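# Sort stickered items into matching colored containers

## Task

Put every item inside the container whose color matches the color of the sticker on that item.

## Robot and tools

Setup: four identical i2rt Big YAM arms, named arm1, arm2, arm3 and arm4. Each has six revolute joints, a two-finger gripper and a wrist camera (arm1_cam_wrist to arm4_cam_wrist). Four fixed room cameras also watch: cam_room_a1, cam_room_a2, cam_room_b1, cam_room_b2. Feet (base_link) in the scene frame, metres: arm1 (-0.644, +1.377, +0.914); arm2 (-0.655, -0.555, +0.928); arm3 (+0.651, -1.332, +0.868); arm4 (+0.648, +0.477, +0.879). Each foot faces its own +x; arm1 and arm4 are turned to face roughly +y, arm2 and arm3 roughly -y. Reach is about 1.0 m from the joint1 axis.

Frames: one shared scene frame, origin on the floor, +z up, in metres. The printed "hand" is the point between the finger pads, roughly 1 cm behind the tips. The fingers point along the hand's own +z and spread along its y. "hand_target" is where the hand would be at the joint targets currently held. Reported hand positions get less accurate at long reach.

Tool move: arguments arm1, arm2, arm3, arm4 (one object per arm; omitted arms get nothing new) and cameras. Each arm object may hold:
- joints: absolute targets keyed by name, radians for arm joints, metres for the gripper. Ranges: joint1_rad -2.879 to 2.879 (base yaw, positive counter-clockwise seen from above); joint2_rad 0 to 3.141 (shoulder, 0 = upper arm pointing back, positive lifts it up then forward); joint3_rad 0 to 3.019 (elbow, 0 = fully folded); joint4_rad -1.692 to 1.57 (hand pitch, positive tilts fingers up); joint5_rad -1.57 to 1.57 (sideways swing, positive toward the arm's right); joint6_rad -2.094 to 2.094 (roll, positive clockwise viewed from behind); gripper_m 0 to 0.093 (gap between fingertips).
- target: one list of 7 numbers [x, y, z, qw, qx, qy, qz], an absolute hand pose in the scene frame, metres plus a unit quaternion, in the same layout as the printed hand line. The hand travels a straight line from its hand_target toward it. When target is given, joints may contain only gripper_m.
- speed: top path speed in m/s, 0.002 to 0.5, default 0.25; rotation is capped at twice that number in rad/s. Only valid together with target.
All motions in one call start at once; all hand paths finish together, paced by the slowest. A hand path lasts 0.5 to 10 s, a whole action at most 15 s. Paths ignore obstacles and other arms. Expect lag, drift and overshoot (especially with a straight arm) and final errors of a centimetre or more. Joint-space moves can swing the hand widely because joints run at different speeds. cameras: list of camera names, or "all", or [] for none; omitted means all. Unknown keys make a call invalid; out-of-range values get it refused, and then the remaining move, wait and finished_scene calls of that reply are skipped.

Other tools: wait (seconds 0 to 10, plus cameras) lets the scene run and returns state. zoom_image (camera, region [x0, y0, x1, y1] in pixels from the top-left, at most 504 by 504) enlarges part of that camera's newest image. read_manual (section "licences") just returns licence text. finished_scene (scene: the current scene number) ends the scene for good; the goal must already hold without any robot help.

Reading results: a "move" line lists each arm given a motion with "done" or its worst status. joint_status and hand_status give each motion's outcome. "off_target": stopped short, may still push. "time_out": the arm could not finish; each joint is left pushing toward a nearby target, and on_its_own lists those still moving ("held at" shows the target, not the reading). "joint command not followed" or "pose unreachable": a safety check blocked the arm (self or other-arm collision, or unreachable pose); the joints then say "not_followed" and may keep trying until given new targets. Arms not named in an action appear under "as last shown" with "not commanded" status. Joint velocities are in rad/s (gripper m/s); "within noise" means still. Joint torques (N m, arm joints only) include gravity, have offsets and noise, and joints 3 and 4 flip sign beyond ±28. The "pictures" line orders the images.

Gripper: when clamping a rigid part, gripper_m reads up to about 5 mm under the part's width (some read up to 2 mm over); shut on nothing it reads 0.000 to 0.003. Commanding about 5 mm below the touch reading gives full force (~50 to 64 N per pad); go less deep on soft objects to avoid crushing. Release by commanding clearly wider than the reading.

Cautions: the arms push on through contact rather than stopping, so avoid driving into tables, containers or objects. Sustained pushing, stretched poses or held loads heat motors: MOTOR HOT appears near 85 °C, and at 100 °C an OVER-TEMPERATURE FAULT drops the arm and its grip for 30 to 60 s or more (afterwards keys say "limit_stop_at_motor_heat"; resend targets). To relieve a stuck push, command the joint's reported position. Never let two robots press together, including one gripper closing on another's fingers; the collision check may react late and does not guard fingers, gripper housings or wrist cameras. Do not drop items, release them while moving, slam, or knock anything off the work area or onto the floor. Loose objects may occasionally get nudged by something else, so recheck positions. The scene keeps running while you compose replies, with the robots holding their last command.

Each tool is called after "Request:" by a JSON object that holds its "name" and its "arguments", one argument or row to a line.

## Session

Request:
{"name": "move", "arguments": {
  "arm1": {"joints":{"joint1_rad":1.69,"joint2_rad":1.2,"joint3_rad":1.3,"joint4_rad":-1.22,"joint5_rad":0.09,"joint6_rad":0.16,"gripper_m":0.093}},
  "arm2": {"joints":{"joint1_rad":-1.45,"joint2_rad":1.2,"joint3_rad":1.27,"joint4_rad":-1.2,"joint5_rad":0.05,"joint6_rad":0.09,"gripper_m":0.093}},
  "arm3": {"joints":{"joint1_rad":1.5,"joint2_rad":1.22,"joint3_rad":1.45,"joint4_rad":-1.33,"joint5_rad":-0.11,"joint6_rad":-0.16,"gripper_m":0.093}},
  "arm4": {"joints":{"joint1_rad":-1.44,"joint2_rad":1.22,"joint3_rad":1.44,"joint4_rad":-1.32,"joint5_rad":0.09,"joint6_rad":0.155,"gripper_m":0.093}}
}}

Scene clock: 1.90 s.
Joint torques (N m): arm1=[-1.73 -7.82 12.74 1.4 0.14 -0.08] | arm2=[0.97 -11.75 12.57 1.74 0.01 0.21] | arm3=[1.67 -9.7 10.76 0.58 0.01 -0.12] | arm4=[0.91 -11.34 10.73 0.81 0.16 -0.08]
Motor temperatures (°C): arm1=[21 23 27 23 21 21 21] | arm2=[23 24 26 22 22 20 23] | arm3=[24 23 24 23 24 23 23] | arm4=[22 22 23 22 24 21 24]
Heat: arm1: hottest joint3_rad 27 °C; arm2: hottest joint3_rad 26 °C; arm3: hottest joint1_rad 24 °C; arm4: hottest joint5_rad 24 °C.
move: arm1 done; arm2 done; arm3 done; arm4 done
Joint velocities: within noise
arm1.joint_positions: joint1_rad=+1.691 joint2_rad=+1.216 joint3_rad=+1.283 joint4_rad=-1.227 joint5_rad=+0.088 joint6_rad=+0.167 gripper_m=+0.09306
arm1.joint_status: all done
arm1.hand: x=-1.0670 y=+1.3105 z=+1.2305 quat_wxyz=(-0.008, +0.976, +0.002, -0.216) (m; scene frame)
arm1.hand_target: x=-1.0687 y=+1.3107 z=+1.2460 quat_wxyz=(-0.006, +0.972, +0.004, -0.235) (m; scene frame)
arm1.hand_status: not commanded
arm2.joint_positions: joint1_rad=-1.453 joint2_rad=+1.212 joint3_rad=+1.254 joint4_rad=-1.205 joint5_rad=+0.050 joint6_rad=+0.076 gripper_m=+0.09310
arm2.joint_status: all done
arm2.hand: x=-1.0776 y=-0.6478 z=+1.2265 quat_wxyz=(-0.005, -0.976, -0.073, +0.203) (m; scene frame)
arm2.hand_target: x=-1.0793 y=-0.6497 z=+1.2398 quat_wxyz=(-0.010, -0.973, -0.067, +0.219) (m; scene frame)
arm2.hand_status: not commanded
arm3.joint_positions: joint1_rad=+1.494 joint2_rad=+1.217 joint3_rad=+1.432 joint4_rad=-1.323 joint5_rad=-0.111 joint6_rad=-0.153 gripper_m=+0.09307
arm3.joint_status: all done
arm3.hand: x=+1.0825 y=-1.3940 z=+1.2407 quat_wxyz=(-0.236, -0.007, -0.972, -0.007) (m; scene frame)
arm3.hand_target: x=+1.0845 y=-1.3919 z=+1.2473 quat_wxyz=(-0.239, -0.001, -0.971, -0.005) (m; scene frame)
arm3.hand_status: not commanded
arm4.joint_positions: joint1_rad=-1.444 joint2_rad=+1.234 joint3_rad=+1.413 joint4_rad=-1.323 joint5_rad=+0.090 joint6_rad=+0.169 gripper_m=+0.09310
arm4.joint_status: all done
arm4.hand: x=+1.0831 y=+0.5427 z=+1.2321 quat_wxyz=(-0.214, -0.002, -0.977, +0.008) (m; scene frame)
arm4.hand_target: x=+1.0845 y=+0.5448 z=+1.2511 quat_wxyz=(-0.235, +0.006, -0.972, +0.005) (m; scene frame)
arm4.hand_status: not commanded
pictures: arm1_cam_wrist, arm2_cam_wrist, arm3_cam_wrist, arm4_cam_wrist, cam_room_a1, cam_room_a2, cam_room_b1, cam_room_b2
Images, in order (width x height): arm1_cam_wrist 672x504, arm2_cam_wrist 672x504, arm3_cam_wrist 672x504, arm4_cam_wrist 672x504, cam_room_a1 672x504, cam_room_a2 672x504, cam_room_b1 672x504, cam_room_b2 672x504.

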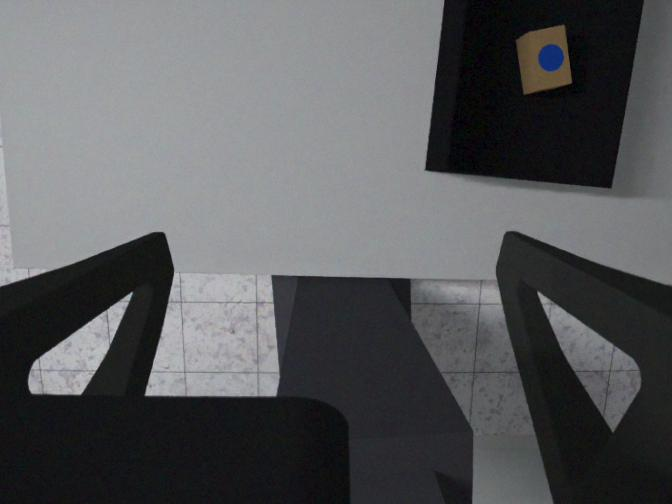

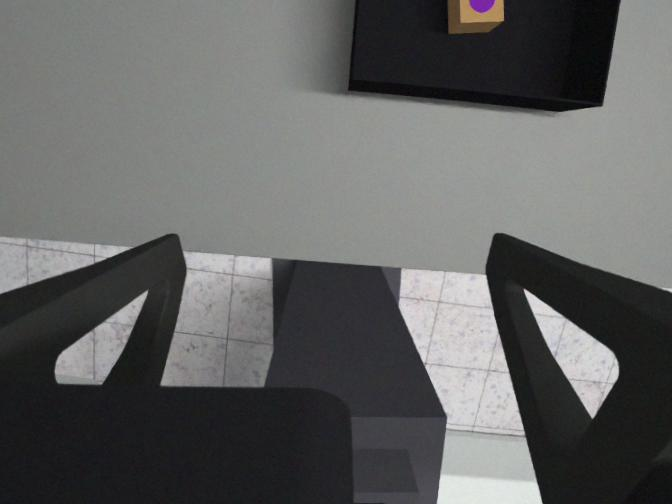

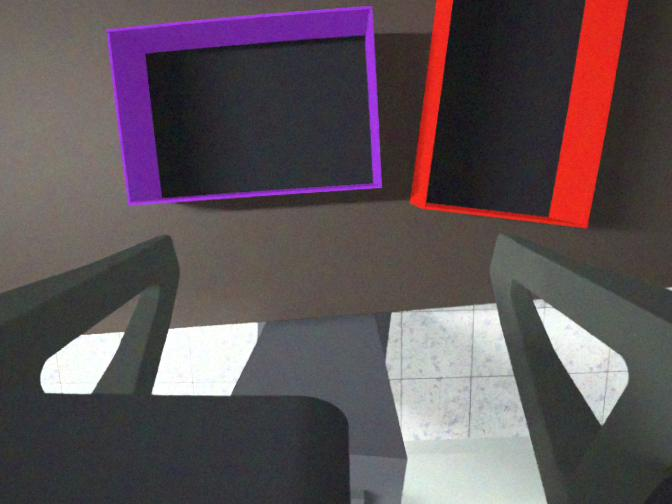

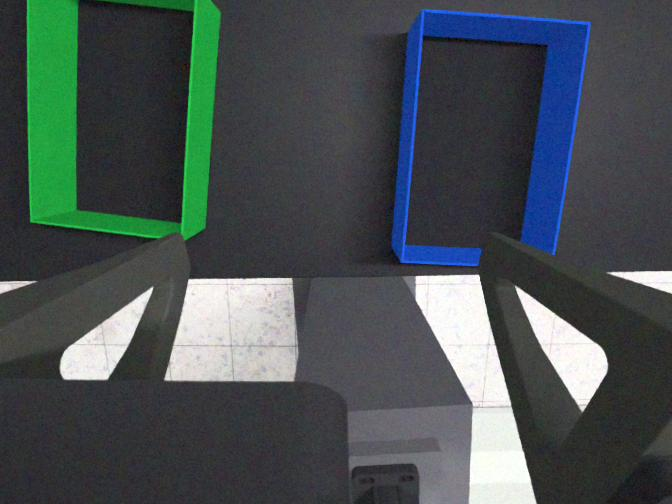

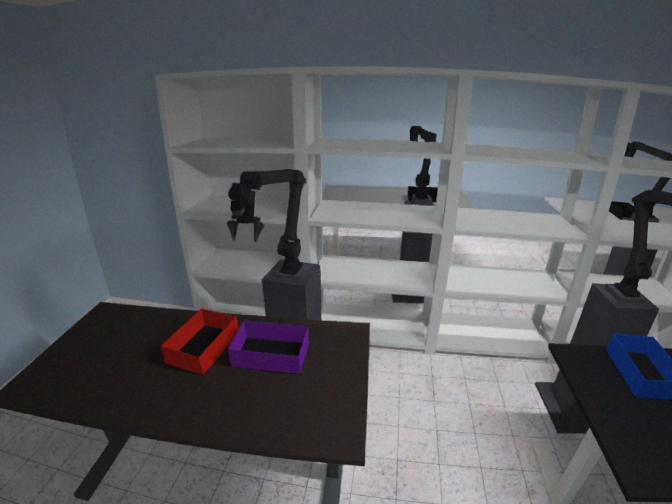

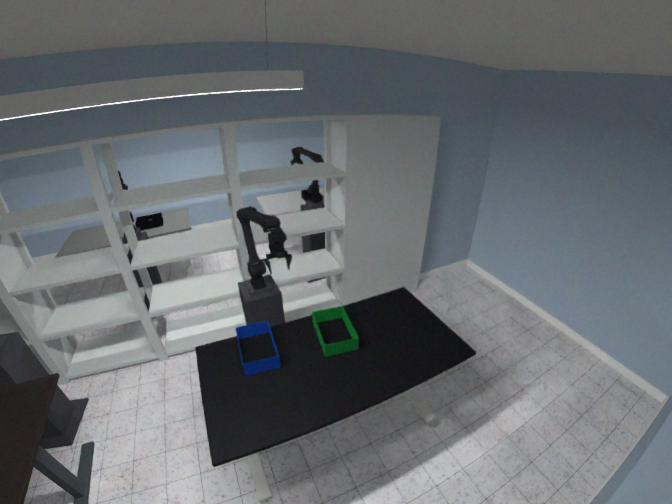

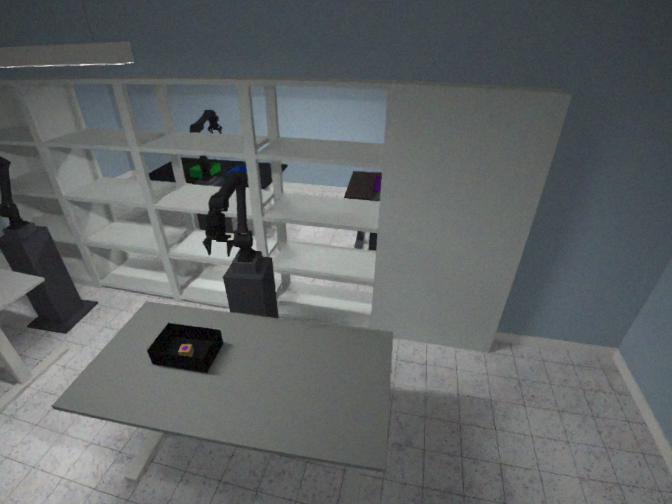

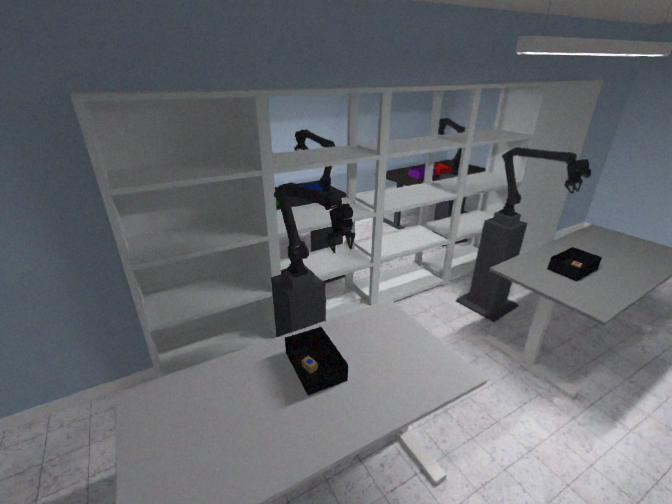

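Request:
{"name": "move", "arguments": {
  "arm1": {"target":[-1.149,1.577,0.908,0.0264,0.9662,0.1101,-0.2319],"speed":0.4},
  "arm2": {"target":[-1.226,-0.502,0.905,0.0183,0.9694,0.0763,-0.2327],"speed":0.4},
  "arm3": {"joints":{"joint1_rad":-1.99,"joint2_rad":0.6,"joint3_rad":1.1,"joint4_rad":-1.0,"joint5_rad":0,"joint6_rad":0}},
  "arm4": {"joints":{"joint1_rad":0.9,"joint2_rad":0.6,"joint3_rad":1.1,"joint4_rad":-1.0,"joint5_rad":0,"joint6_rad":0}},
  "cameras": ["arm1_cam_wrist","arm2_cam_wrist"]
}}

Scene clock: 39.67 s.
Joint torques (N m): arm1=[-1.67 -13.8 11.55 1.57 -0.29 -0.11] | arm2=[0.85 -18.43 11.32 2.19 -0.32 -0.09] | arm3=[0.67 -1.2 9.02 2.28 -0.06 0.01] | arm4=[0.97 0.32 8.76 1.96 0.12 -0.09]
Motor temperatures (°C): arm1=[21 24 33 23 21 21 21] | arm2=[23 25 30 22 22 20 23] | arm3=[24 23 27 23 24 23 23] | arm4=[22 23 29 22 24 21 24]
Heat: arm1: hottest joint3_rad 33 °C; arm2: hottest joint3_rad 30 °C; arm3: hottest joint3_rad 27 °C; arm4: hottest joint3_rad 29 °C.
move: arm1 off_target; arm2 off_target; arm3 done; arm4 done
Joint velocities: within noise
arm1.joint_positions: joint1_rad=+1.031 joint2_rad=+1.846 joint3_rad=+1.007 joint4_rad=-0.446 joint5_rad=-0.288 joint6_rad=-0.630 gripper_m=+0.09306
arm1.joint_status: not commanded
arm1.hand: x=-1.1227 y=+1.5669 z=+0.8851 quat_wxyz=(+0.045, +0.973, +0.099, -0.202) (m; scene frame)
arm1.hand_target: x=-1.1478 y=+1.5764 z=+0.9090 quat_wxyz=(+0.026, +0.966, +0.110, -0.232) (m; scene frame)
arm1.hand_status: off_target (0.036 m and 4.4 deg from the pose sent, 0.426 m and 13.2 deg at the start)
arm2.joint_positions: joint1_rad=-1.822 joint2_rad=+1.875 joint3_rad=+1.026 joint4_rad=-0.331 joint5_rad=-0.129 joint6_rad=-0.242 gripper_m=+0.09310
arm2.joint_status: not commanded
arm2.hand: x=-1.1987 y=-0.5036 z=+0.8862 quat_wxyz=(-0.024, -0.977, -0.066, +0.201) (m; scene frame)
arm2.hand_target: x=-1.2247 y=-0.5021 z=+0.9060 quat_wxyz=(-0.018, -0.969, -0.076, +0.233) (m; scene frame)
arm2.hand_status: off_target (0.033 m and 3.9 deg from the pose sent, 0.383 m and 3.8 deg at the start)
arm3.joint_positions: joint1_rad=-1.979 joint2_rad=+0.608 joint3_rad=+1.100 joint4_rad=-1.014 joint5_rad=+0.002 joint6_rad=-0.006 gripper_m=+0.09307
arm3.joint_status: all done
arm3.hand: x=+0.3920 y=-1.1733 z=+1.3256 quat_wxyz=(+0.128, -0.837, +0.227, +0.481) (m; scene frame)
arm3.hand_target: x=+0.3944 y=-1.1713 z=+1.3304 quat_wxyz=(+0.130, -0.830, +0.233, +0.489) (m; scene frame)
arm3.hand_status: not commanded
arm4.joint_positions: joint1_rad=+0.898 joint2_rad=+0.596 joint3_rad=+1.097 joint4_rad=-1.016 joint5_rad=-0.002 joint6_rad=+0.013 gripper_m=+0.09310
arm4.joint_status: all done
arm4.hand: x=+0.4089 y=+0.6500 z=+1.3413 quat_wxyz=(-0.147, +0.821, -0.268, -0.483) (m; scene frame)
arm4.hand_target: x=+0.4063 y=+0.6515 z=+1.3451 quat_wxyz=(-0.152, +0.819, -0.261, -0.488) (m; scene frame)
arm4.hand_status: not commanded
pictures: arm1_cam_wrist, arm2_cam_wrist
Images, in order (width x height): arm1_cam_wrist 672x504, arm2_cam_wrist 672x504.

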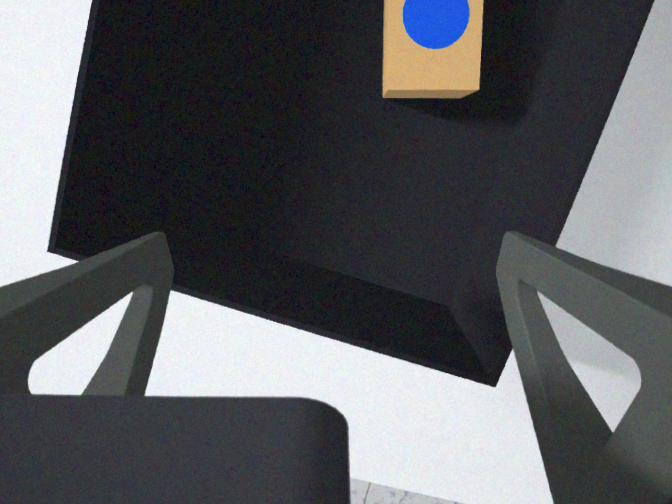

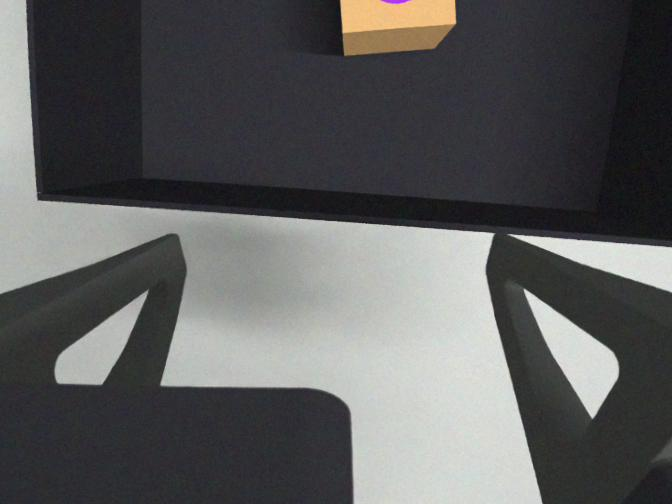

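Request:
{"name": "move", "arguments": {
  "arm1": {"target":[-1.212,1.603,0.85,0.0264,0.9662,0.1101,-0.2319],"speed":0.2},
  "arm2": {"target":[-1.296,-0.486,0.85,0.0183,0.9694,0.0763,-0.2327],"speed":0.2},
  "cameras": ["arm1_cam_wrist","arm2_cam_wrist"]
}}

Scene clock: 69.67 s.
Joint torques (N m): arm1=[-0.5 -15.44 11.47 1.52 -0.17 0.05] | arm2=[-0.21 -19.6 11.56 1.91 -0.32 -0.08] | arm3=[0.44 -1.38 8.99 2.26 -0.06 0.01] | arm4=[1.14 0.38 8.81 1.96 0.13 -0.1]
Motor temperatures (°C): arm1=[21 25 33 23 22 21 21] | arm2=[23 25 31 22 22 20 23] | arm3=[24 23 28 23 24 23 23] | arm4=[22 22 29 22 24 21 24]
Heat: arm1: hottest joint3_rad 33 °C; arm2: hottest joint3_rad 31 °C; arm3: hottest joint3_rad 28 °C; arm4: hottest joint3_rad 29 °C.
move: arm1 off_target; arm2 off_target
Joint velocities: within noise
arm1.joint_positions: joint1_rad=+1.034 joint2_rad=+2.072 joint3_rad=+1.205 joint4_rad=-0.402 joint5_rad=-0.288 joint6_rad=-0.630 gripper_m=+0.09306
arm1.joint_status: not commanded
arm1.hand: x=-1.1856 y=+1.5966 z=+0.8338 quat_wxyz=(+0.041, +0.972, +0.101, -0.208) (m; scene frame)
arm1.hand_target: x=-1.2108 y=+1.6023 z=+0.8509 quat_wxyz=(+0.027, +0.966, +0.110, -0.232) (m; scene frame)
arm1.hand_status: off_target (0.032 m and 3.4 deg from the pose sent, 0.103 m and 4.4 deg at the start)
arm2.joint_positions: joint1_rad=-1.822 joint2_rad=+2.092 joint3_rad=+1.249 joint4_rad=-0.310 joint5_rad=-0.134 joint6_rad=-0.253 gripper_m=+0.09310
arm2.joint_status: not commanded
arm2.hand: x=-1.2748 y=-0.4941 z=+0.8436 quat_wxyz=(-0.023, -0.974, -0.072, +0.215) (m; scene frame)
arm2.hand_target: x=-1.2949 y=-0.4861 z=+0.8506 quat_wxyz=(-0.018, -0.969, -0.076, +0.233) (m; scene frame)
arm2.hand_status: off_target (0.024 m and 2.3 deg from the pose sent, 0.105 m and 4.0 deg at the start)
arm3, arm4: as last shown
arm3.hand: x=+0.3922 y=-1.1734 z=+1.3257 quat_wxyz=(+0.128, -0.837, +0.227, +0.481) (m; scene frame)
pictures: arm1_cam_wrist, arm2_cam_wrist
Images, in order (width x height): arm1_cam_wrist 672x504, arm2_cam_wrist 672x504.

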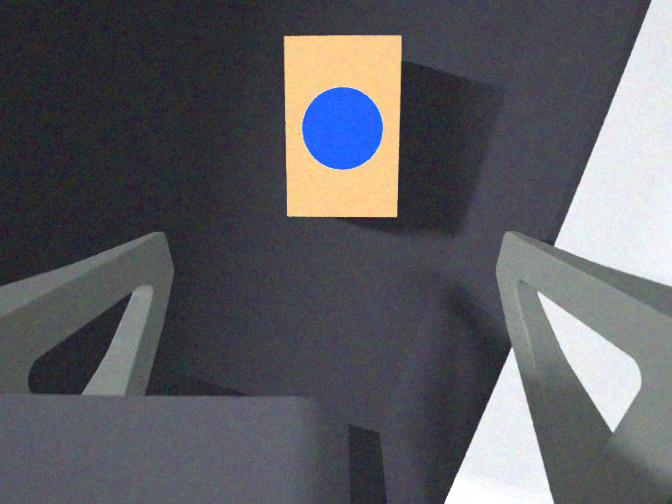

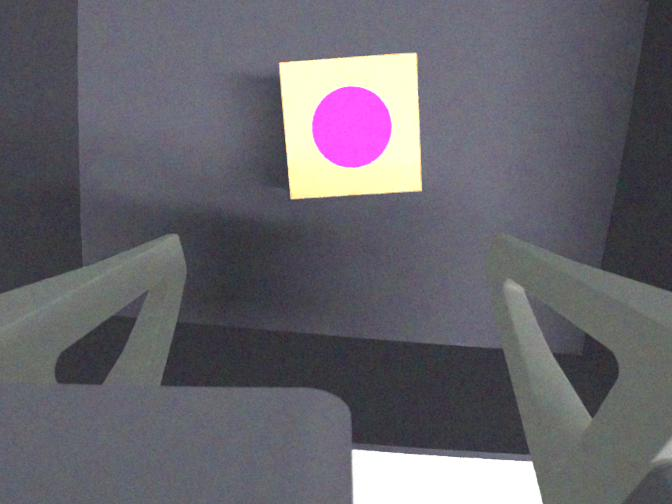

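Request:
{"name": "move", "arguments": {
  "arm1": {"target":[-1.245,1.593,0.758,0.0264,0.9662,0.1101,-0.2319],"speed":0.15},
  "arm2": {"target":[-1.335,-0.486,0.757,0.0183,0.9694,0.0763,-0.2327],"speed":0.15},
  "cameras": ["arm1_cam_wrist","arm2_cam_wrist"]
}}

Scene clock: 80.63 s.
Joint torques (N m): arm1=[-2.02 -16.85 10.03 1.51 -0.14 0.13] | arm2=[0.79 -21.19 10.74 2.28 -0.14 0.01] | arm3=[0.5 -1.26 9.07 2.24 -0.06 0.01] | arm4=[0.97 0.67 8.87 2.06 0.12 -0.1]
Motor temperatures (°C): arm1=[21 25 33 23 22 21 21] | arm2=[23 26 31 22 22 20 23] | arm3=[24 23 29 23 24 23 23] | arm4=[22 22 30 22 24 21 24]
Heat: arm1: hottest joint3_rad 33 °C; arm2: hottest joint3_rad 31 °C; arm3: hottest joint3_rad 29 °C; arm4: hottest joint3_rad 30 °C.
move: arm1 off_target; arm2 off_target
Joint velocities: within noise
arm1.joint_positions: joint1_rad=+1.088 joint2_rad=+2.295 joint3_rad=+1.310 joint4_rad=-0.267 joint5_rad=-0.274 joint6_rad=-0.600 gripper_m=+0.09304
arm1.joint_status: not commanded
arm1.hand: x=-1.2232 y=+1.5808 z=+0.7469 quat_wxyz=(+0.039, +0.970, +0.113, -0.210) (m; scene frame)
arm1.hand_target: x=-1.2441 y=+1.5928 z=+0.7590 quat_wxyz=(+0.026, +0.966, +0.110, -0.232) (m; scene frame)
arm1.hand_status: off_target (0.027 m and 3.0 deg from the pose sent, 0.096 m and 3.4 deg at the start)
arm2.joint_positions: joint1_rad=-1.822 joint2_rad=+2.335 joint3_rad=+1.414 joint4_rad=-0.231 joint5_rad=-0.134 joint6_rad=-0.253 gripper_m=+0.09310
arm2.joint_status: not commanded
arm2.hand: x=-1.3155 y=-0.4883 z=+0.7569 quat_wxyz=(-0.023, -0.974, -0.072, +0.215) (m; scene frame)
arm2.hand_target: x=-1.3341 y=-0.4862 z=+0.7578 quat_wxyz=(-0.018, -0.969, -0.076, +0.233) (m; scene frame)
arm2.hand_status: off_target (0.020 m and 2.1 deg from the pose sent, 0.106 m and 2.2 deg at the start)
arm3, arm4: as last shown
pictures: arm1_cam_wrist, arm2_cam_wrist
Images, in order (width x height): arm1_cam_wrist 672x504, arm2_cam_wrist 672x504.

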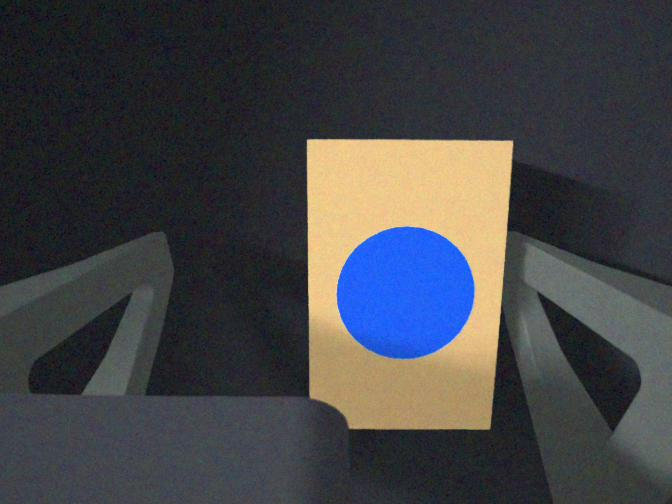

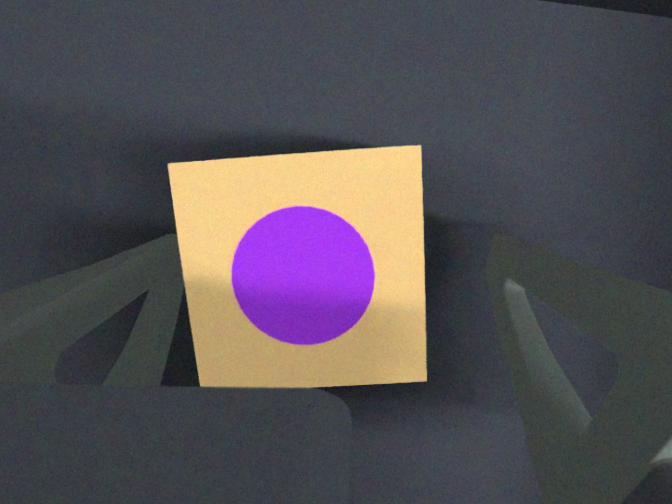

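Request:
{"name": "move", "arguments": {
  "arm1": {"joints":{"gripper_m":0.038}},
  "arm2": {"joints":{"gripper_m":0.045}},
  "cameras": ["arm1_cam_wrist","arm2_cam_wrist"]
}}

Scene clock: 88.77 s.
Joint torques (N m): arm1=[-1.61 -16.91 9.87 1.59 -0.18 0.12] | arm2=[0.67 -21.36 10.66 2.25 -0.18 0.01] | arm3=[0.44 -1.26 9.05 2.24 -0.06 0.02] | arm4=[0.62 0.5 8.69 1.95 0.14 -0.09]
Motor temperatures (°C): arm1=[21 25 33 23 22 21 21] | arm2=[23 26 32 22 22 20 23] | arm3=[24 23 29 23 24 23 23] | arm4=[22 22 30 22 24 21 24]
Heat: arm1: hottest joint3_rad 33 °C; arm2: hottest joint3_rad 32 °C; arm3: hottest joint3_rad 29 °C; arm4: hottest joint3_rad 30 °C.
move: arm1 off_target; arm2 off_target
Joint velocities: within noise
arm1.joint_positions: joint1_rad=+1.088 joint2_rad=+2.295 joint3_rad=+1.311 joint4_rad=-0.267 joint5_rad=-0.273 joint6_rad=-0.599 gripper_m=+0.04374
arm1.joint_status: gripper_m off_target (ended at +0.04378, target +0.03800)
arm1.hand: x=-1.2234 y=+1.5810 z=+0.7470 quat_wxyz=(+0.039, +0.970, +0.113, -0.210) (m; scene frame)
arm1.hand_target: x=-1.2441 y=+1.5928 z=+0.7590 quat_wxyz=(+0.026, +0.966, +0.110, -0.232) (m; scene frame)
arm1.hand_status: not commanded
arm2.joint_positions: joint1_rad=-1.822 joint2_rad=+2.335 joint3_rad=+1.415 joint4_rad=-0.230 joint5_rad=-0.133 joint6_rad=-0.253 gripper_m=+0.05294
arm2.joint_status: gripper_m off_target (ended at +0.05296, target +0.04500)
arm2.hand: x=-1.3160 y=-0.4881 z=+0.7572 quat_wxyz=(-0.022, -0.973, -0.072, +0.216) (m; scene frame)
arm2.hand_target: x=-1.3341 y=-0.4862 z=+0.7578 quat_wxyz=(-0.018, -0.969, -0.076, +0.233) (m; scene frame)
arm2.hand_status: not commanded
arm3, arm4: as last shown
pictures: arm1_cam_wrist, arm2_cam_wrist
Images, in order (width x height): arm1_cam_wrist 672x504, arm2_cam_wrist 672x504.

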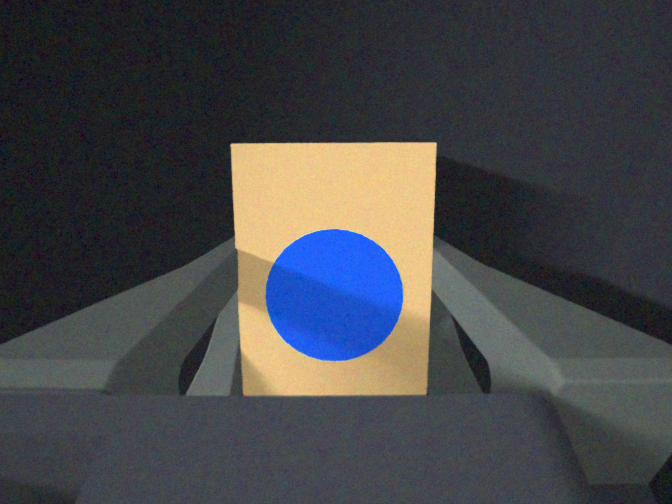

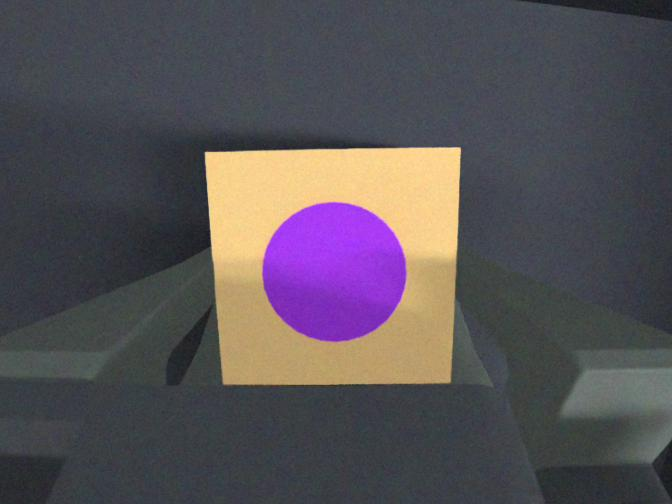

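Request:
{"name": "move", "arguments": {
  "arm1": {"target":[-1.16,1.58,1.03,0.0264,0.9662,0.1101,-0.2319],"speed":0.3},
  "arm2": {"target":[-1.23,-0.49,1.03,0.0183,0.9694,0.0763,-0.2327],"speed":0.3},
  "cameras": []
}}

Request:
{"name": "move", "arguments": {
  "arm1": {"joints":{"joint2_rad":0.6,"joint3_rad":1.1,"joint4_rad":-1.64,"joint5_rad":0,"joint6_rad":0,"joint1_rad":-2.25}},
  "arm2": {"joints":{"joint2_rad":0.6,"joint3_rad":1.1,"joint4_rad":-1.63,"joint5_rad":0,"joint6_rad":0,"joint1_rad":0.925}},
  "cameras": []
}}

Request:
{"name": "move", "arguments": {
  "arm1": {"target":[0.003,0.924,1.07,0.204,0.2938,0.9317,-0.0643],"speed":0.3},
  "arm2": {"target":[0.003,-0.942,1.065,0.2097,0.2559,0.9419,-0.057],"speed":0.3},
  "cameras": ["arm1_cam_wrist","arm2_cam_wrist"]
}}

Scene clock: 108.27 s.
Joint torques (N m): arm1=[-2.37 -12.63 11.44 0.53 -0.28 -0.09] | arm2=[-0.03 -16.85 9.57 1.16 -0.32 -0.08] | arm3=[0.38 -1.26 9.06 2.29 -0.06 0.01] | arm4=[1.2 0.15 8.81 1.99 0.15 -0.1]
Motor temperatures (°C): arm1=[21 25 33 23 22 21 22] | arm2=[23 27 32 22 22 20 24] | arm3=[24 23 29 23 24 23 23] | arm4=[22 22 30 22 24 21 24]
Heat: arm1: hottest joint3_rad 33 °C; arm2: hottest joint3_rad 32 °C; arm3: hottest joint3_rad 29 °C; arm4: hottest joint3_rad 30 °C.
move: arm1 done; arm2 off_target
Joint velocities: within noise
arm1.joint_positions: joint1_rad=+1.052 joint2_rad=+1.672 joint3_rad=+1.199 joint4_rad=-0.742 joint5_rad=-0.286 joint6_rad=-0.624 gripper_m=+0.04374
arm1.joint_status: not commanded
arm1.hand: x=-1.1589 y=+1.5737 z=+1.0250 quat_wxyz=(+0.029, +0.967, +0.110, -0.230) (m; scene frame)
arm1.hand_target: x=-1.1600 y=+1.5799 z=+1.0299 quat_wxyz=(+0.026, +0.966, +0.110, -0.232) (m; scene frame)
arm1.hand_status: done (0.008 m and 0.3 deg from the pose sent, 0.290 m and 2.9 deg at the start)
arm2.joint_positions: joint1_rad=-1.834 joint2_rad=+1.677 joint3_rad=+1.213 joint4_rad=-0.625 joint5_rad=-0.140 joint6_rad=-0.263 gripper_m=+0.05293
arm2.joint_status: not commanded
arm2.hand: x=-1.2367 y=-0.4939 z=+1.0398 quat_wxyz=(-0.016, -0.966, -0.074, +0.246) (m; scene frame)
arm2.hand_target: x=-1.2300 y=-0.4902 z=+1.0301 quat_wxyz=(-0.018, -0.969, -0.076, +0.233) (m; scene frame)
arm2.hand_status: off_target (0.012 m and 1.6 deg from the pose sent, 0.286 m and 2.1 deg at the start)
arm3, arm4: as last shown
pictures: none
No camera images: "cameras" was empty.

Scene clock: 110.70 s.
Joint torques (N m): arm1=[-2.14 3.08 11.9 0.68 -0.04 0.12] | arm2=[1.08 -0.5 10.8 1.06 0.12 0.21] | arm3=[0.56 -1.14 9.02 2.26 -0.07 0.02] | arm4=[0.73 0.73 8.81 2.02 0.13 -0.08]
Motor temperatures (°C): arm1=[21 25 33 23 22 21 22] | arm2=[23 27 32 22 22 20 24] | arm3=[24 23 29 23 24 23 23] | arm4=[22 22 30 22 24 21 24]
Heat: arm1: hottest joint3_rad 33 °C; arm2: hottest joint3_rad 32 °C; arm3: hottest joint3_rad 29 °C; arm4: hottest joint3_rad 30 °C.
move: arm1 done; arm2 done
Joint velocities: within noise
arm1.joint_positions: joint1_rad=-2.243 joint2_rad=+0.602 joint3_rad=+1.081 joint4_rad=-1.630 joint5_rad=+0.002 joint6_rad=-0.007 gripper_m=+0.04382
arm1.joint_status: all done
arm1.hand: x=-0.4845 y=+1.2694 z=+1.2637 quat_wxyz=(-0.190, -0.287, -0.936, +0.064) (m; scene frame)
arm1.hand_target: x=-0.4865 y=+1.2697 z=+1.2714 quat_wxyz=(-0.196, -0.293, -0.933, +0.065) (m; scene frame)
arm1.hand_status: not commanded
arm2.joint_positions: joint1_rad=+0.920 joint2_rad=+0.604 joint3_rad=+1.092 joint4_rad=-1.616 joint5_rad=-0.003 joint6_rad=-0.015 gripper_m=+0.05287
arm2.joint_status: all done
arm2.hand: x=-0.4910 y=-0.6538 z=+1.2868 quat_wxyz=(-0.212, -0.250, -0.943, +0.056) (m; scene frame)
arm2.hand_target: x=-0.4939 y=-0.6516 z=+1.2893 quat_wxyz=(-0.211, -0.255, -0.942, +0.055) (m; scene frame)
arm2.hand_status: not commanded
arm3, arm4: as last shown
pictures: none
No camera images: "cameras" was empty.

Scene clock: 113.73 s.
Joint torques (N m): arm1=[-2.73 -21.13 17.5 0.53 -0.03 0.11] | arm2=[1.2 -23.65 16.53 0.99 0.13 0.21] | arm3=[0.73 -1.2 9.03 2.28 -0.06 0.01] | arm4=[1.14 0.44 8.7 2 0.13 -0.1]
Motor temperatures (°C): arm1=[21 25 34 23 21 21 22] | arm2=[23 27 32 22 22 20 24] | arm3=[24 23 29 23 24 23 23] | arm4=[22 22 30 22 24 21 24]
Heat: arm1: hottest joint3_rad 34 °C; arm2: hottest joint3_rad 32 °C; arm3: hottest joint3_rad 29 °C; arm4: hottest joint3_rad 30 °C.
move: arm1 off_target; arm2 off_target
Joint velocities: within noise
arm1.joint_positions: joint1_rad=-2.244 joint2_rad=+2.196 joint3_rad=+2.096 joint4_rad=-1.086 joint5_rad=-0.006 joint6_rad=-0.007 gripper_m=+0.04382
arm1.joint_status: not commanded
arm1.hand: x=-0.0070 y=+0.9396 z=+1.0348 quat_wxyz=(-0.175, -0.288, -0.940, +0.056) (m; scene frame)
arm1.hand_target: x=+0.0011 y=+0.9253 z=+1.0702 quat_wxyz=(-0.205, -0.294, -0.932, +0.065) (m; scene frame)
arm1.hand_status: off_target (0.040 m and 3.6 deg from the pose sent, 0.628 m and 1.8 deg at the start)
arm2.joint_positions: joint1_rad=+0.920 joint2_rad=+2.112 joint3_rad=+1.912 joint4_rad=-0.969 joint5_rad=+0.000 joint6_rad=-0.015 gripper_m=+0.05287
arm2.joint_status: not commanded
arm2.hand: x=-0.0138 y=-0.9356 z=+1.0457 quat_wxyz=(-0.192, -0.252, -0.947, +0.052) (m; scene frame)
arm2.hand_target: x=+0.0018 y=-0.9412 z=+1.0652 quat_wxyz=(-0.211, -0.256, -0.942, +0.057) (m; scene frame)
arm2.hand_status: off_target (0.026 m and 2.2 deg from the pose sent, 0.613 m and 0.7 deg at the start)
arm3, arm4: as last shown
pictures: arm1_cam_wrist, arm2_cam_wrist
Images, in order (width x height): arm1_cam_wrist 672x504, arm2_cam_wrist 672x504.

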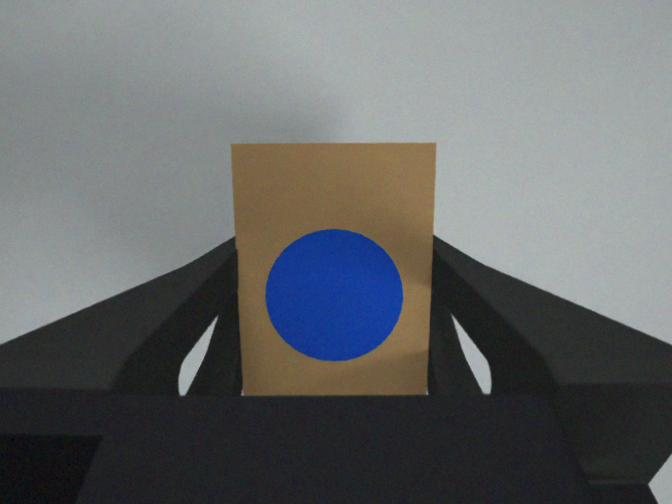

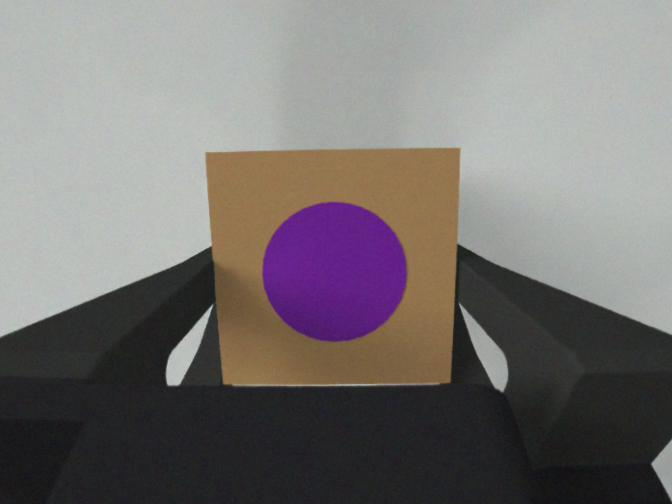

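Request:
{"name": "move", "arguments": {
  "arm1": {"target":[0.006,0.922,1.012,0.204,0.2938,0.9317,-0.0643],"speed":0.08},
  "arm2": {"target":[0.008,-0.944,1.015,0.2097,0.2559,0.9419,-0.057],"speed":0.08},
  "cameras": ["arm1_cam_wrist","arm2_cam_wrist"]
}}

Scene clock: 119.03 s.
Joint torques (N m): arm1=[-2.73 -19.78 11.64 1.77 -0.05 0.11] | arm2=[1.32 -22.24 12.48 2.33 0.11 0.19] | arm3=[0.44 -1.14 9.03 2.24 -0.06 0.02] | arm4=[0.73 0.5 8.85 2.06 0.11 -0.04]
Motor temperatures (°C): arm1=[21 26 35 23 21 21 22] | arm2=[23 27 33 22 22 20 24] | arm3=[24 23 29 23 24 23 23] | arm4=[22 22 30 22 24 21 24]
Heat: arm1: hottest joint3_rad 35 °C; arm2: hottest joint3_rad 33 °C; arm3: hottest joint3_rad 29 °C; arm4: hottest joint3_rad 30 °C.
move: arm1 done; arm2 off_target
Joint velocities: within noise
arm1.joint_positions: joint1_rad=-2.244 joint2_rad=+2.220 joint3_rad=+2.080 joint4_rad=-0.993 joint5_rad=-0.006 joint6_rad=-0.006 gripper_m=+0.04382
arm1.joint_status: not commanded
arm1.hand: x=+0.0061 y=+0.9301 z=+1.0179 quat_wxyz=(-0.200, -0.287, -0.935, +0.063) (m; scene frame)
arm1.hand_target: x=+0.0058 y=+0.9221 z=+1.0121 quat_wxyz=(-0.204, -0.294, -0.932, +0.064) (m; scene frame)
arm1.hand_status: done (0.010 m and 1.0 deg from the pose sent, 0.032 m and 3.6 deg at the start)
arm2.joint_positions: joint1_rad=+0.920 joint2_rad=+2.145 joint3_rad=+1.912 joint4_rad=-0.903 joint5_rad=+0.002 joint6_rad=-0.012 gripper_m=+0.05287
arm2.joint_status: not commanded
arm2.hand: x=-0.0018 y=-0.9430 z=+1.0286 quat_wxyz=(-0.208, -0.252, -0.943, +0.057) (m; scene frame)
arm2.hand_target: x=+0.0074 y=-0.9436 z=+1.0152 quat_wxyz=(-0.210, -0.256, -0.942, +0.057) (m; scene frame)
arm2.hand_status: off_target (0.017 m and 0.5 deg from the pose sent, 0.039 m and 2.2 deg at the start)
arm3, arm4: as last shown
pictures: arm1_cam_wrist, arm2_cam_wrist
Images, in order (width x height): arm1_cam_wrist 672x504, arm2_cam_wrist 672x504.

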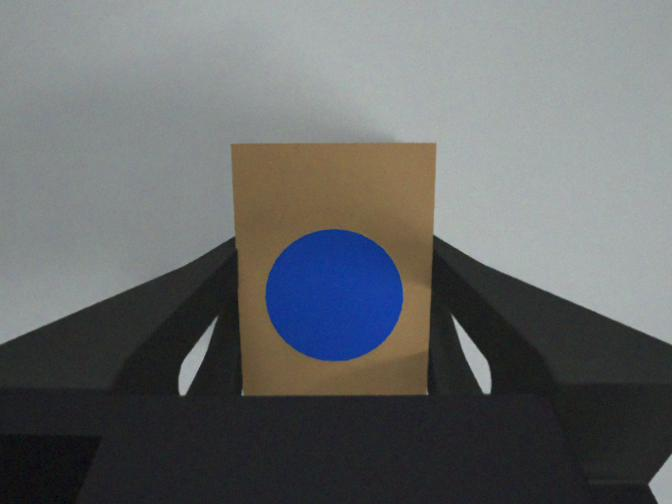

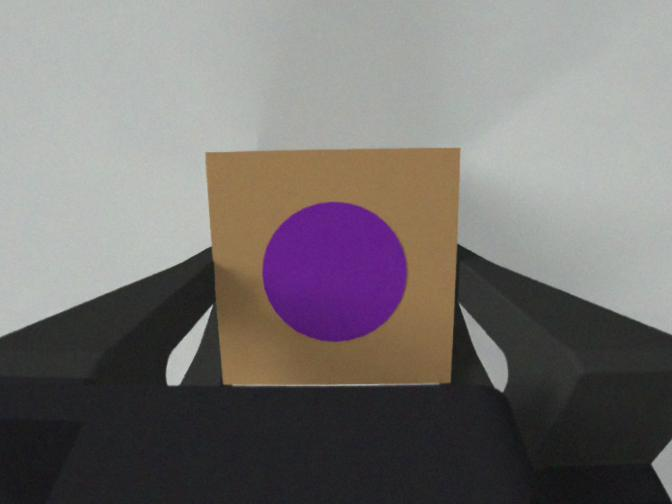

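Request:
{"name": "move", "arguments": {
  "arm1": {"target":[0.008,0.921,0.992,0.204,0.2938,0.9317,-0.0643],"speed":0.08},
  "arm2": {"target":[0.010,-0.944,0.992,0.2097,0.2559,0.9419,-0.057],"speed":0.08},
  "cameras": []
}}

Request:
{"name": "move", "arguments": {
  "arm1": {"joints":{"gripper_m":0.09}},
  "arm2": {"joints":{"gripper_m":0.09}},
  "cameras": ["arm1_cam_wrist","arm2_cam_wrist"]
}}

Scene clock: 123.90 s.
Joint torques (N m): arm1=[-2.43 -18.9 10.35 1.88 -0.03 0.11] | arm2=[1.44 -21.3 10.32 2.54 0.12 0.19] | arm3=[0.62 -1.14 9.02 2.24 -0.06 0.01] | arm4=[0.85 0.44 8.75 2.11 0.11 -0.08]
Motor temperatures (°C): arm1=[21 26 35 23 21 21 22] | arm2=[23 27 32 22 22 20 24] | arm3=[24 23 29 23 24 23 23] | arm4=[22 22 30 22 24 21 24]
Heat: arm1: hottest joint3_rad 35 °C; arm2: hottest joint3_rad 32 °C; arm3: hottest joint3_rad 29 °C; arm4: hottest joint3_rad 30 °C.
move: arm1 off_target; arm2 off_target
Joint velocities: within noise
arm1.joint_positions: joint1_rad=-2.244 joint2_rad=+2.220 joint3_rad=+2.071 joint4_rad=-0.959 joint5_rad=-0.006 joint6_rad=-0.006 gripper_m=+0.04382
arm1.joint_status: not commanded
arm1.hand: x=+0.0105 y=+0.9272 z=+1.0173 quat_wxyz=(-0.212, -0.286, -0.932, +0.067) (m; scene frame)
arm1.hand_target: x=+0.0072 y=+0.9215 z=+0.9923 quat_wxyz=(-0.204, -0.294, -0.932, +0.064) (m; scene frame)
arm1.hand_status: off_target (0.026 m and 1.4 deg from the pose sent, 0.028 m and 1.0 deg at the start)
arm2.joint_positions: joint1_rad=+0.920 joint2_rad=+2.151 joint3_rad=+1.912 joint4_rad=-0.860 joint5_rad=+0.002 joint6_rad=-0.011 gripper_m=+0.05287
arm2.joint_status: not commanded
arm2.hand: x=+0.0062 y=-0.9477 z=+1.0286 quat_wxyz=(-0.225, -0.252, -0.939, +0.062) (m; scene frame)
arm2.hand_target: x=+0.0084 y=-0.9431 z=+0.9927 quat_wxyz=(-0.210, -0.256, -0.942, +0.057) (m; scene frame)
arm2.hand_status: off_target (0.037 m and 1.9 deg from the pose sent, 0.038 m and 0.5 deg at the start)
arm3.joint_positions: joint1_rad=-1.979 joint2_rad=+0.608 joint3_rad=+1.100 joint4_rad=-1.014 joint5_rad=+0.002 joint6_rad=-0.006 gripper_m=+0.09307
arm3.joint_status: not commanded
arm3.hand: x=+0.3922 y=-1.1734 z=+1.3257 quat_wxyz=(+0.128, -0.837, +0.227, +0.481) (m; scene frame)
arm3.hand_target: x=+0.3944 y=-1.1713 z=+1.3304 quat_wxyz=(+0.130, -0.830, +0.233, +0.489) (m; scene frame)
arm3.hand_status: not commanded
arm4.joint_positions: joint1_rad=+0.898 joint2_rad=+0.596 joint3_rad=+1.097 joint4_rad=-1.016 joint5_rad=-0.002 joint6_rad=+0.013 gripper_m=+0.09310
arm4.joint_status: not commanded
arm4.hand: x=+0.4089 y=+0.6500 z=+1.3413 quat_wxyz=(-0.147, +0.821, -0.268, -0.483) (m; scene frame)
arm4.hand_target: x=+0.4063 y=+0.6515 z=+1.3451 quat_wxyz=(-0.152, +0.819, -0.261, -0.488) (m; scene frame)
arm4.hand_status: not commanded
pictures: none
No camera images: "cameras" was empty.

Scene clock: 124.60 s.
Joint torques (N m): arm1=[-3.08 -20.25 11.3 1.72 0.01 0.05] | arm2=[1.44 -22.3 10.28 2.4 0.12 0.18] | arm3=[0.67 -1.03 9.03 2.25 -0.06 0.01] | arm4=[1.14 -0.03 8.8 1.98 0.17 -0.1]
Motor temperatures (°C): arm1=[21 26 35 23 21 21 22] | arm2=[23 27 32 22 22 20 24] | arm3=[24 23 29 23 24 23 23] | arm4=[22 22 30 22 24 21 24]
Heat: arm1: hottest joint3_rad 35 °C; arm2: hottest joint3_rad 32 °C; arm3: hottest joint3_rad 29 °C; arm4: hottest joint3_rad 30 °C.
move: arm1 done; arm2 done
Joint velocities: within noise
arm1.joint_positions: joint1_rad=-2.244 joint2_rad=+2.232 joint3_rad=+2.061 joint4_rad=-0.954 joint5_rad=-0.008 joint6_rad=-0.004 gripper_m=+0.08996
arm1.joint_status: all done
arm1.hand: x=+0.0087 y=+0.9286 z=+1.0034 quat_wxyz=(-0.204, -0.287, -0.934, +0.064) (m; scene frame)
arm1.hand_target: x=+0.0073 y=+0.9217 z=+0.9923 quat_wxyz=(-0.204, -0.294, -0.932, +0.064) (m; scene frame)
arm1.hand_status: not commanded
arm2.joint_positions: joint1_rad=+0.920 joint2_rad=+2.161 joint3_rad=+1.912 joint4_rad=-0.858 joint5_rad=+0.002 joint6_rad=-0.011 gripper_m=+0.08993
arm2.joint_status: all done
arm2.hand: x=+0.0064 y=-0.9478 z=+1.0209 quat_wxyz=(-0.221, -0.252, -0.940, +0.061) (m; scene frame)
arm2.hand_target: x=+0.0084 y=-0.9431 z=+0.9928 quat_wxyz=(-0.210, -0.256, -0.942, +0.057) (m; scene frame)
arm2.hand_status: not commanded
arm3, arm4: as last shown
pictures: arm1_cam_wrist, arm2_cam_wrist
Images, in order (width x height): arm1_cam_wrist 672x504, arm2_cam_wrist 672x504.

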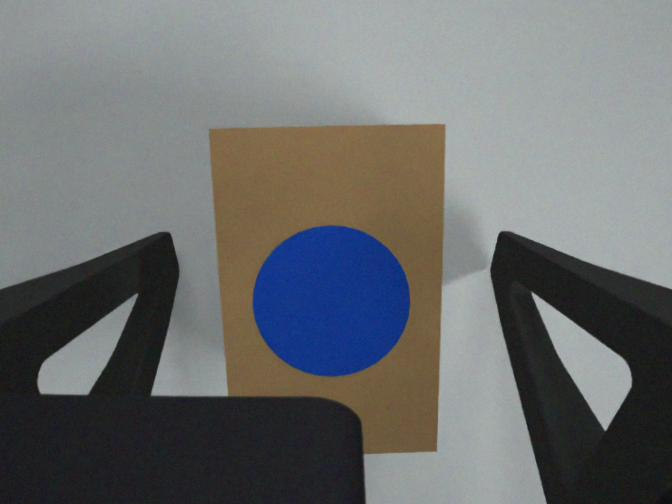

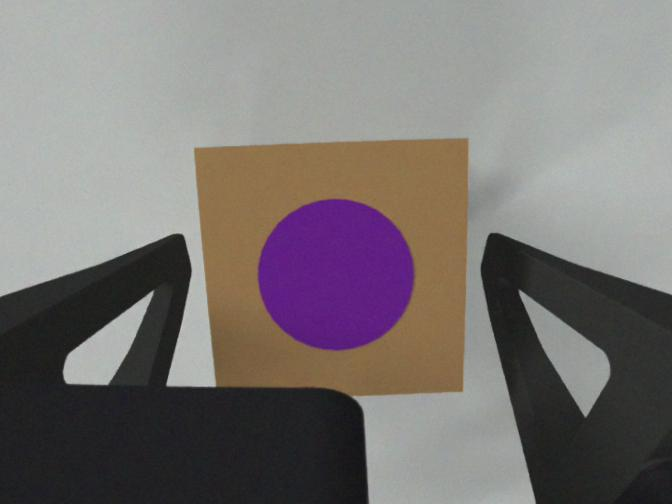

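Request:
{"name": "move", "arguments": {
  "arm1": {"target":[-0.22,1.078,1.10,0.204,0.2938,0.9317,-0.0643],"speed":0.3},
  "arm2": {"target":[-0.21,-0.82,1.10,0.2097,0.2559,0.9419,-0.057],"speed":0.3},
  "arm3": {"joints":{"joint1_rad":-1.99,"joint4_rad":-1.55}},
  "arm4": {"joints":{"joint1_rad":0.95,"joint4_rad":-1.55}},
  "cameras": []
}}

Request:
{"name": "move", "arguments": {
  "arm1": {"joints":{"joint2_rad":0.6,"joint3_rad":1.1,"joint4_rad":-1.6}},
  "arm2": {"joints":{"joint2_rad":0.6,"joint3_rad":1.1,"joint4_rad":-1.6}},
  "arm3": {"target":[0.046,-0.969,1.13,0.0638,-0.9362,0.2378,0.251],"speed":0.3},
  "arm4": {"target":[0.036,0.933,1.13,0.0736,-0.9262,0.2743,0.2483],"speed":0.3},
  "cameras": ["arm3_cam_wrist","arm4_cam_wrist"]
}}

Scene clock: 142.53 s.
Joint torques (N m): arm1=[-3.08 -9.7 10.93 0.87 -0.05 -0.11] | arm2=[0.91 -13.63 9.81 1.14 -0.03 0.12] | arm3=[0.56 -0.32 8.5 0.72 -0.06 0.02] | arm4=[0.79 0.79 8.24 0.53 0.13 -0.07]
Motor temperatures (°C): arm1=[21 28 34 23 21 21 22] | arm2=[23 28 32 22 22 20 23] | arm3=[24 23 29 23 24 23 23] | arm4=[22 22 31 22 24 21 24]
Heat: arm1: hottest joint3_rad 34 °C; arm2: hottest joint3_rad 32 °C; arm3: hottest joint3_rad 29 °C; arm4: hottest joint3_rad 31 °C.
move: arm1 done; arm2 off_target; arm3 done; arm4 done
Joint velocities: within noise
arm1.joint_positions: joint1_rad=-2.248 joint2_rad=+1.438 joint3_rad=+1.180 joint4_rad=-0.852 joint5_rad=-0.008 joint6_rad=+0.003 gripper_m=+0.08996
arm1.joint_status: not commanded
arm1.hand: x=-0.2156 y=+1.0815 z=+1.1036 quat_wxyz=(-0.211, -0.292, -0.930, +0.065) (m; scene frame)
arm1.hand_target: x=-0.2200 y=+1.0781 z=+1.1001 quat_wxyz=(-0.204, -0.294, -0.932, +0.064) (m; scene frame)
arm1.hand_status: done (0.007 m and 0.9 deg from the pose sent, 0.290 m and 0.8 deg at the start)
arm2.joint_positions: joint1_rad=+0.920 joint2_rad=+1.460 joint3_rad=+1.163 joint4_rad=-0.802 joint5_rad=+0.002 joint6_rad=-0.009 gripper_m=+0.08994
arm2.joint_status: not commanded
arm2.hand: x=-0.2042 y=-0.8237 z=+1.1117 quat_wxyz=(-0.226, -0.253, -0.939, +0.062) (m; scene frame)
arm2.hand_target: x=-0.2101 y=-0.8199 z=+1.1001 quat_wxyz=(-0.210, -0.256, -0.942, +0.057) (m; scene frame)
arm2.hand_status: off_target (0.014 m and 2.0 deg from the pose sent, 0.264 m and 1.5 deg at the start)
arm3.joint_positions: joint1_rad=-1.979 joint2_rad=+0.607 joint3_rad=+1.100 joint4_rad=-1.543 joint5_rad=+0.002 joint6_rad=-0.006 gripper_m=+0.09307
arm3.joint_status: all done
arm3.hand: x=+0.4711 y=-1.2207 z=+1.2357 quat_wxyz=(+0.063, -0.934, +0.252, +0.246) (m; scene frame)
arm3.hand_target: x=+0.4747 y=-1.2207 z=+1.2360 quat_wxyz=(+0.062, -0.932, +0.259, +0.246) (m; scene frame)
arm3.hand_status: not commanded
arm4.joint_positions: joint1_rad=+0.947 joint2_rad=+0.596 joint3_rad=+1.097 joint4_rad=-1.539 joint5_rad=-0.002 joint6_rad=+0.013 gripper_m=+0.09310
arm4.joint_status: all done
arm4.hand: x=+0.4756 y=+0.5897 z=+1.2505 quat_wxyz=(-0.069, +0.924, -0.276, -0.255) (m; scene frame)
arm4.hand_target: x=+0.4765 y=+0.5887 z=+1.2498 quat_wxyz=(-0.069, +0.928, -0.270, -0.249) (m; scene frame)
arm4.hand_status: not commanded
pictures: none
No camera images: "cameras" was empty.

Scene clock: 145.37 s.
Joint torques (N m): arm1=[-2.49 3.55 11.96 0.75 -0.05 -0.03] | arm2=[0.56 -0.32 10.37 1.18 -0.02 0.11] | arm3=[1.03 -22.18 14.05 0.59 -0.09 -0.13] | arm4=[0.21 -23.41 12.81 0.5 -0.1 -0.1]
Motor temperatures (°C): arm1=[21 27 34 23 21 21 22] | arm2=[23 27 32 22 22 20 23] | arm3=[24 23 29 23 24 23 23] | arm4=[22 22 31 22 24 21 24]
Heat: arm1: hottest joint3_rad 34 °C; arm2: hottest joint3_rad 32 °C; arm3: hottest joint3_rad 29 °C; arm4: hottest joint3_rad 31 °C.
move: arm1 done; arm2 done; arm3 off_target; arm4 off_target
Joint velocities: within noise
arm1.joint_positions: joint1_rad=-2.248 joint2_rad=+0.597 joint3_rad=+1.080 joint4_rad=-1.590 joint5_rad=-0.008 joint6_rad=+0.003 gripper_m=+0.08996
arm1.joint_status: all done
arm1.hand: x=-0.4777 y=+1.2657 z=+1.2684 quat_wxyz=(-0.213, -0.292, -0.930, +0.066) (m; scene frame)
arm1.hand_target: x=-0.4791 y=+1.2645 z=+1.2756 quat_wxyz=(-0.216, -0.293, -0.929, +0.068) (m; scene frame)
arm1.hand_status: not commanded
arm2.joint_positions: joint1_rad=+0.920 joint2_rad=+0.600 joint3_rad=+1.098 joint4_rad=-1.587 joint5_rad=+0.002 joint6_rad=-0.009 gripper_m=+0.08994
arm2.joint_status: all done
arm2.hand: x=-0.4865 y=-0.6576 z=+1.2929 quat_wxyz=(-0.230, -0.253, -0.938, +0.063) (m; scene frame)
arm2.hand_target: x=-0.4889 y=-0.6560 z=+1.2925 quat_wxyz=(-0.225, -0.255, -0.938, +0.061) (m; scene frame)
arm2.hand_status: not commanded
arm3.joint_positions: joint1_rad=-1.979 joint2_rad=+1.862 joint3_rad=+1.819 joint4_rad=-1.047 joint5_rad=-0.007 joint6_rad=-0.033 gripper_m=+0.09307
arm3.joint_status: not commanded
arm3.hand: x=+0.0538 y=-0.9802 z=+1.1016 quat_wxyz=(+0.056, -0.942, +0.239, +0.228) (m; scene frame)
arm3.hand_target: x=+0.0473 y=-0.9698 z=+1.1301 quat_wxyz=(+0.064, -0.936, +0.238, +0.251) (m; scene frame)
arm3.hand_status: off_target (0.032 m and 2.9 deg from the pose sent, 0.505 m and 1.7 deg at the start)
arm4.joint_positions: joint1_rad=+0.877 joint2_rad=+2.045 joint3_rad=+2.079 joint4_rad=-1.112 joint5_rad=-0.025 joint6_rad=-0.048 gripper_m=+0.09310
arm4.joint_status: not commanded
arm4.hand: x=+0.0412 y=+0.9230 z=+1.1136 quat_wxyz=(-0.068, +0.928, -0.279, -0.236) (m; scene frame)
arm4.hand_target: x=+0.0368 y=+0.9325 z=+1.1299 quat_wxyz=(-0.074, +0.926, -0.274, -0.249) (m; scene frame)
arm4.hand_status: off_target (0.020 m and 1.7 deg from the pose sent, 0.571 m and 1.0 deg at the start)
pictures: arm3_cam_wrist, arm4_cam_wrist
Images, in order (width x height): arm3_cam_wrist 672x504, arm4_cam_wrist 672x504.

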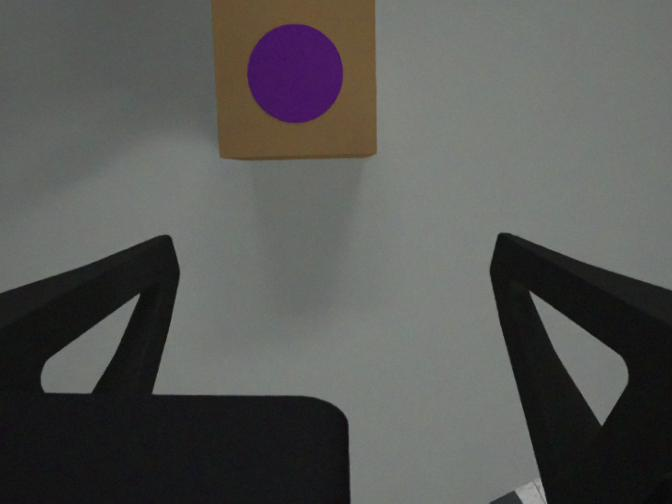

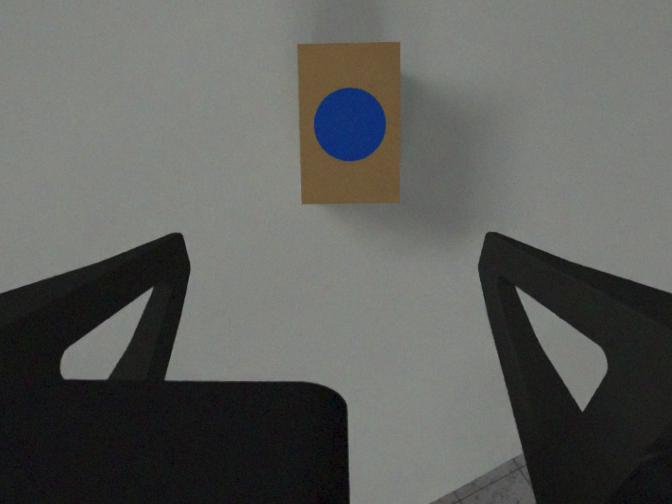

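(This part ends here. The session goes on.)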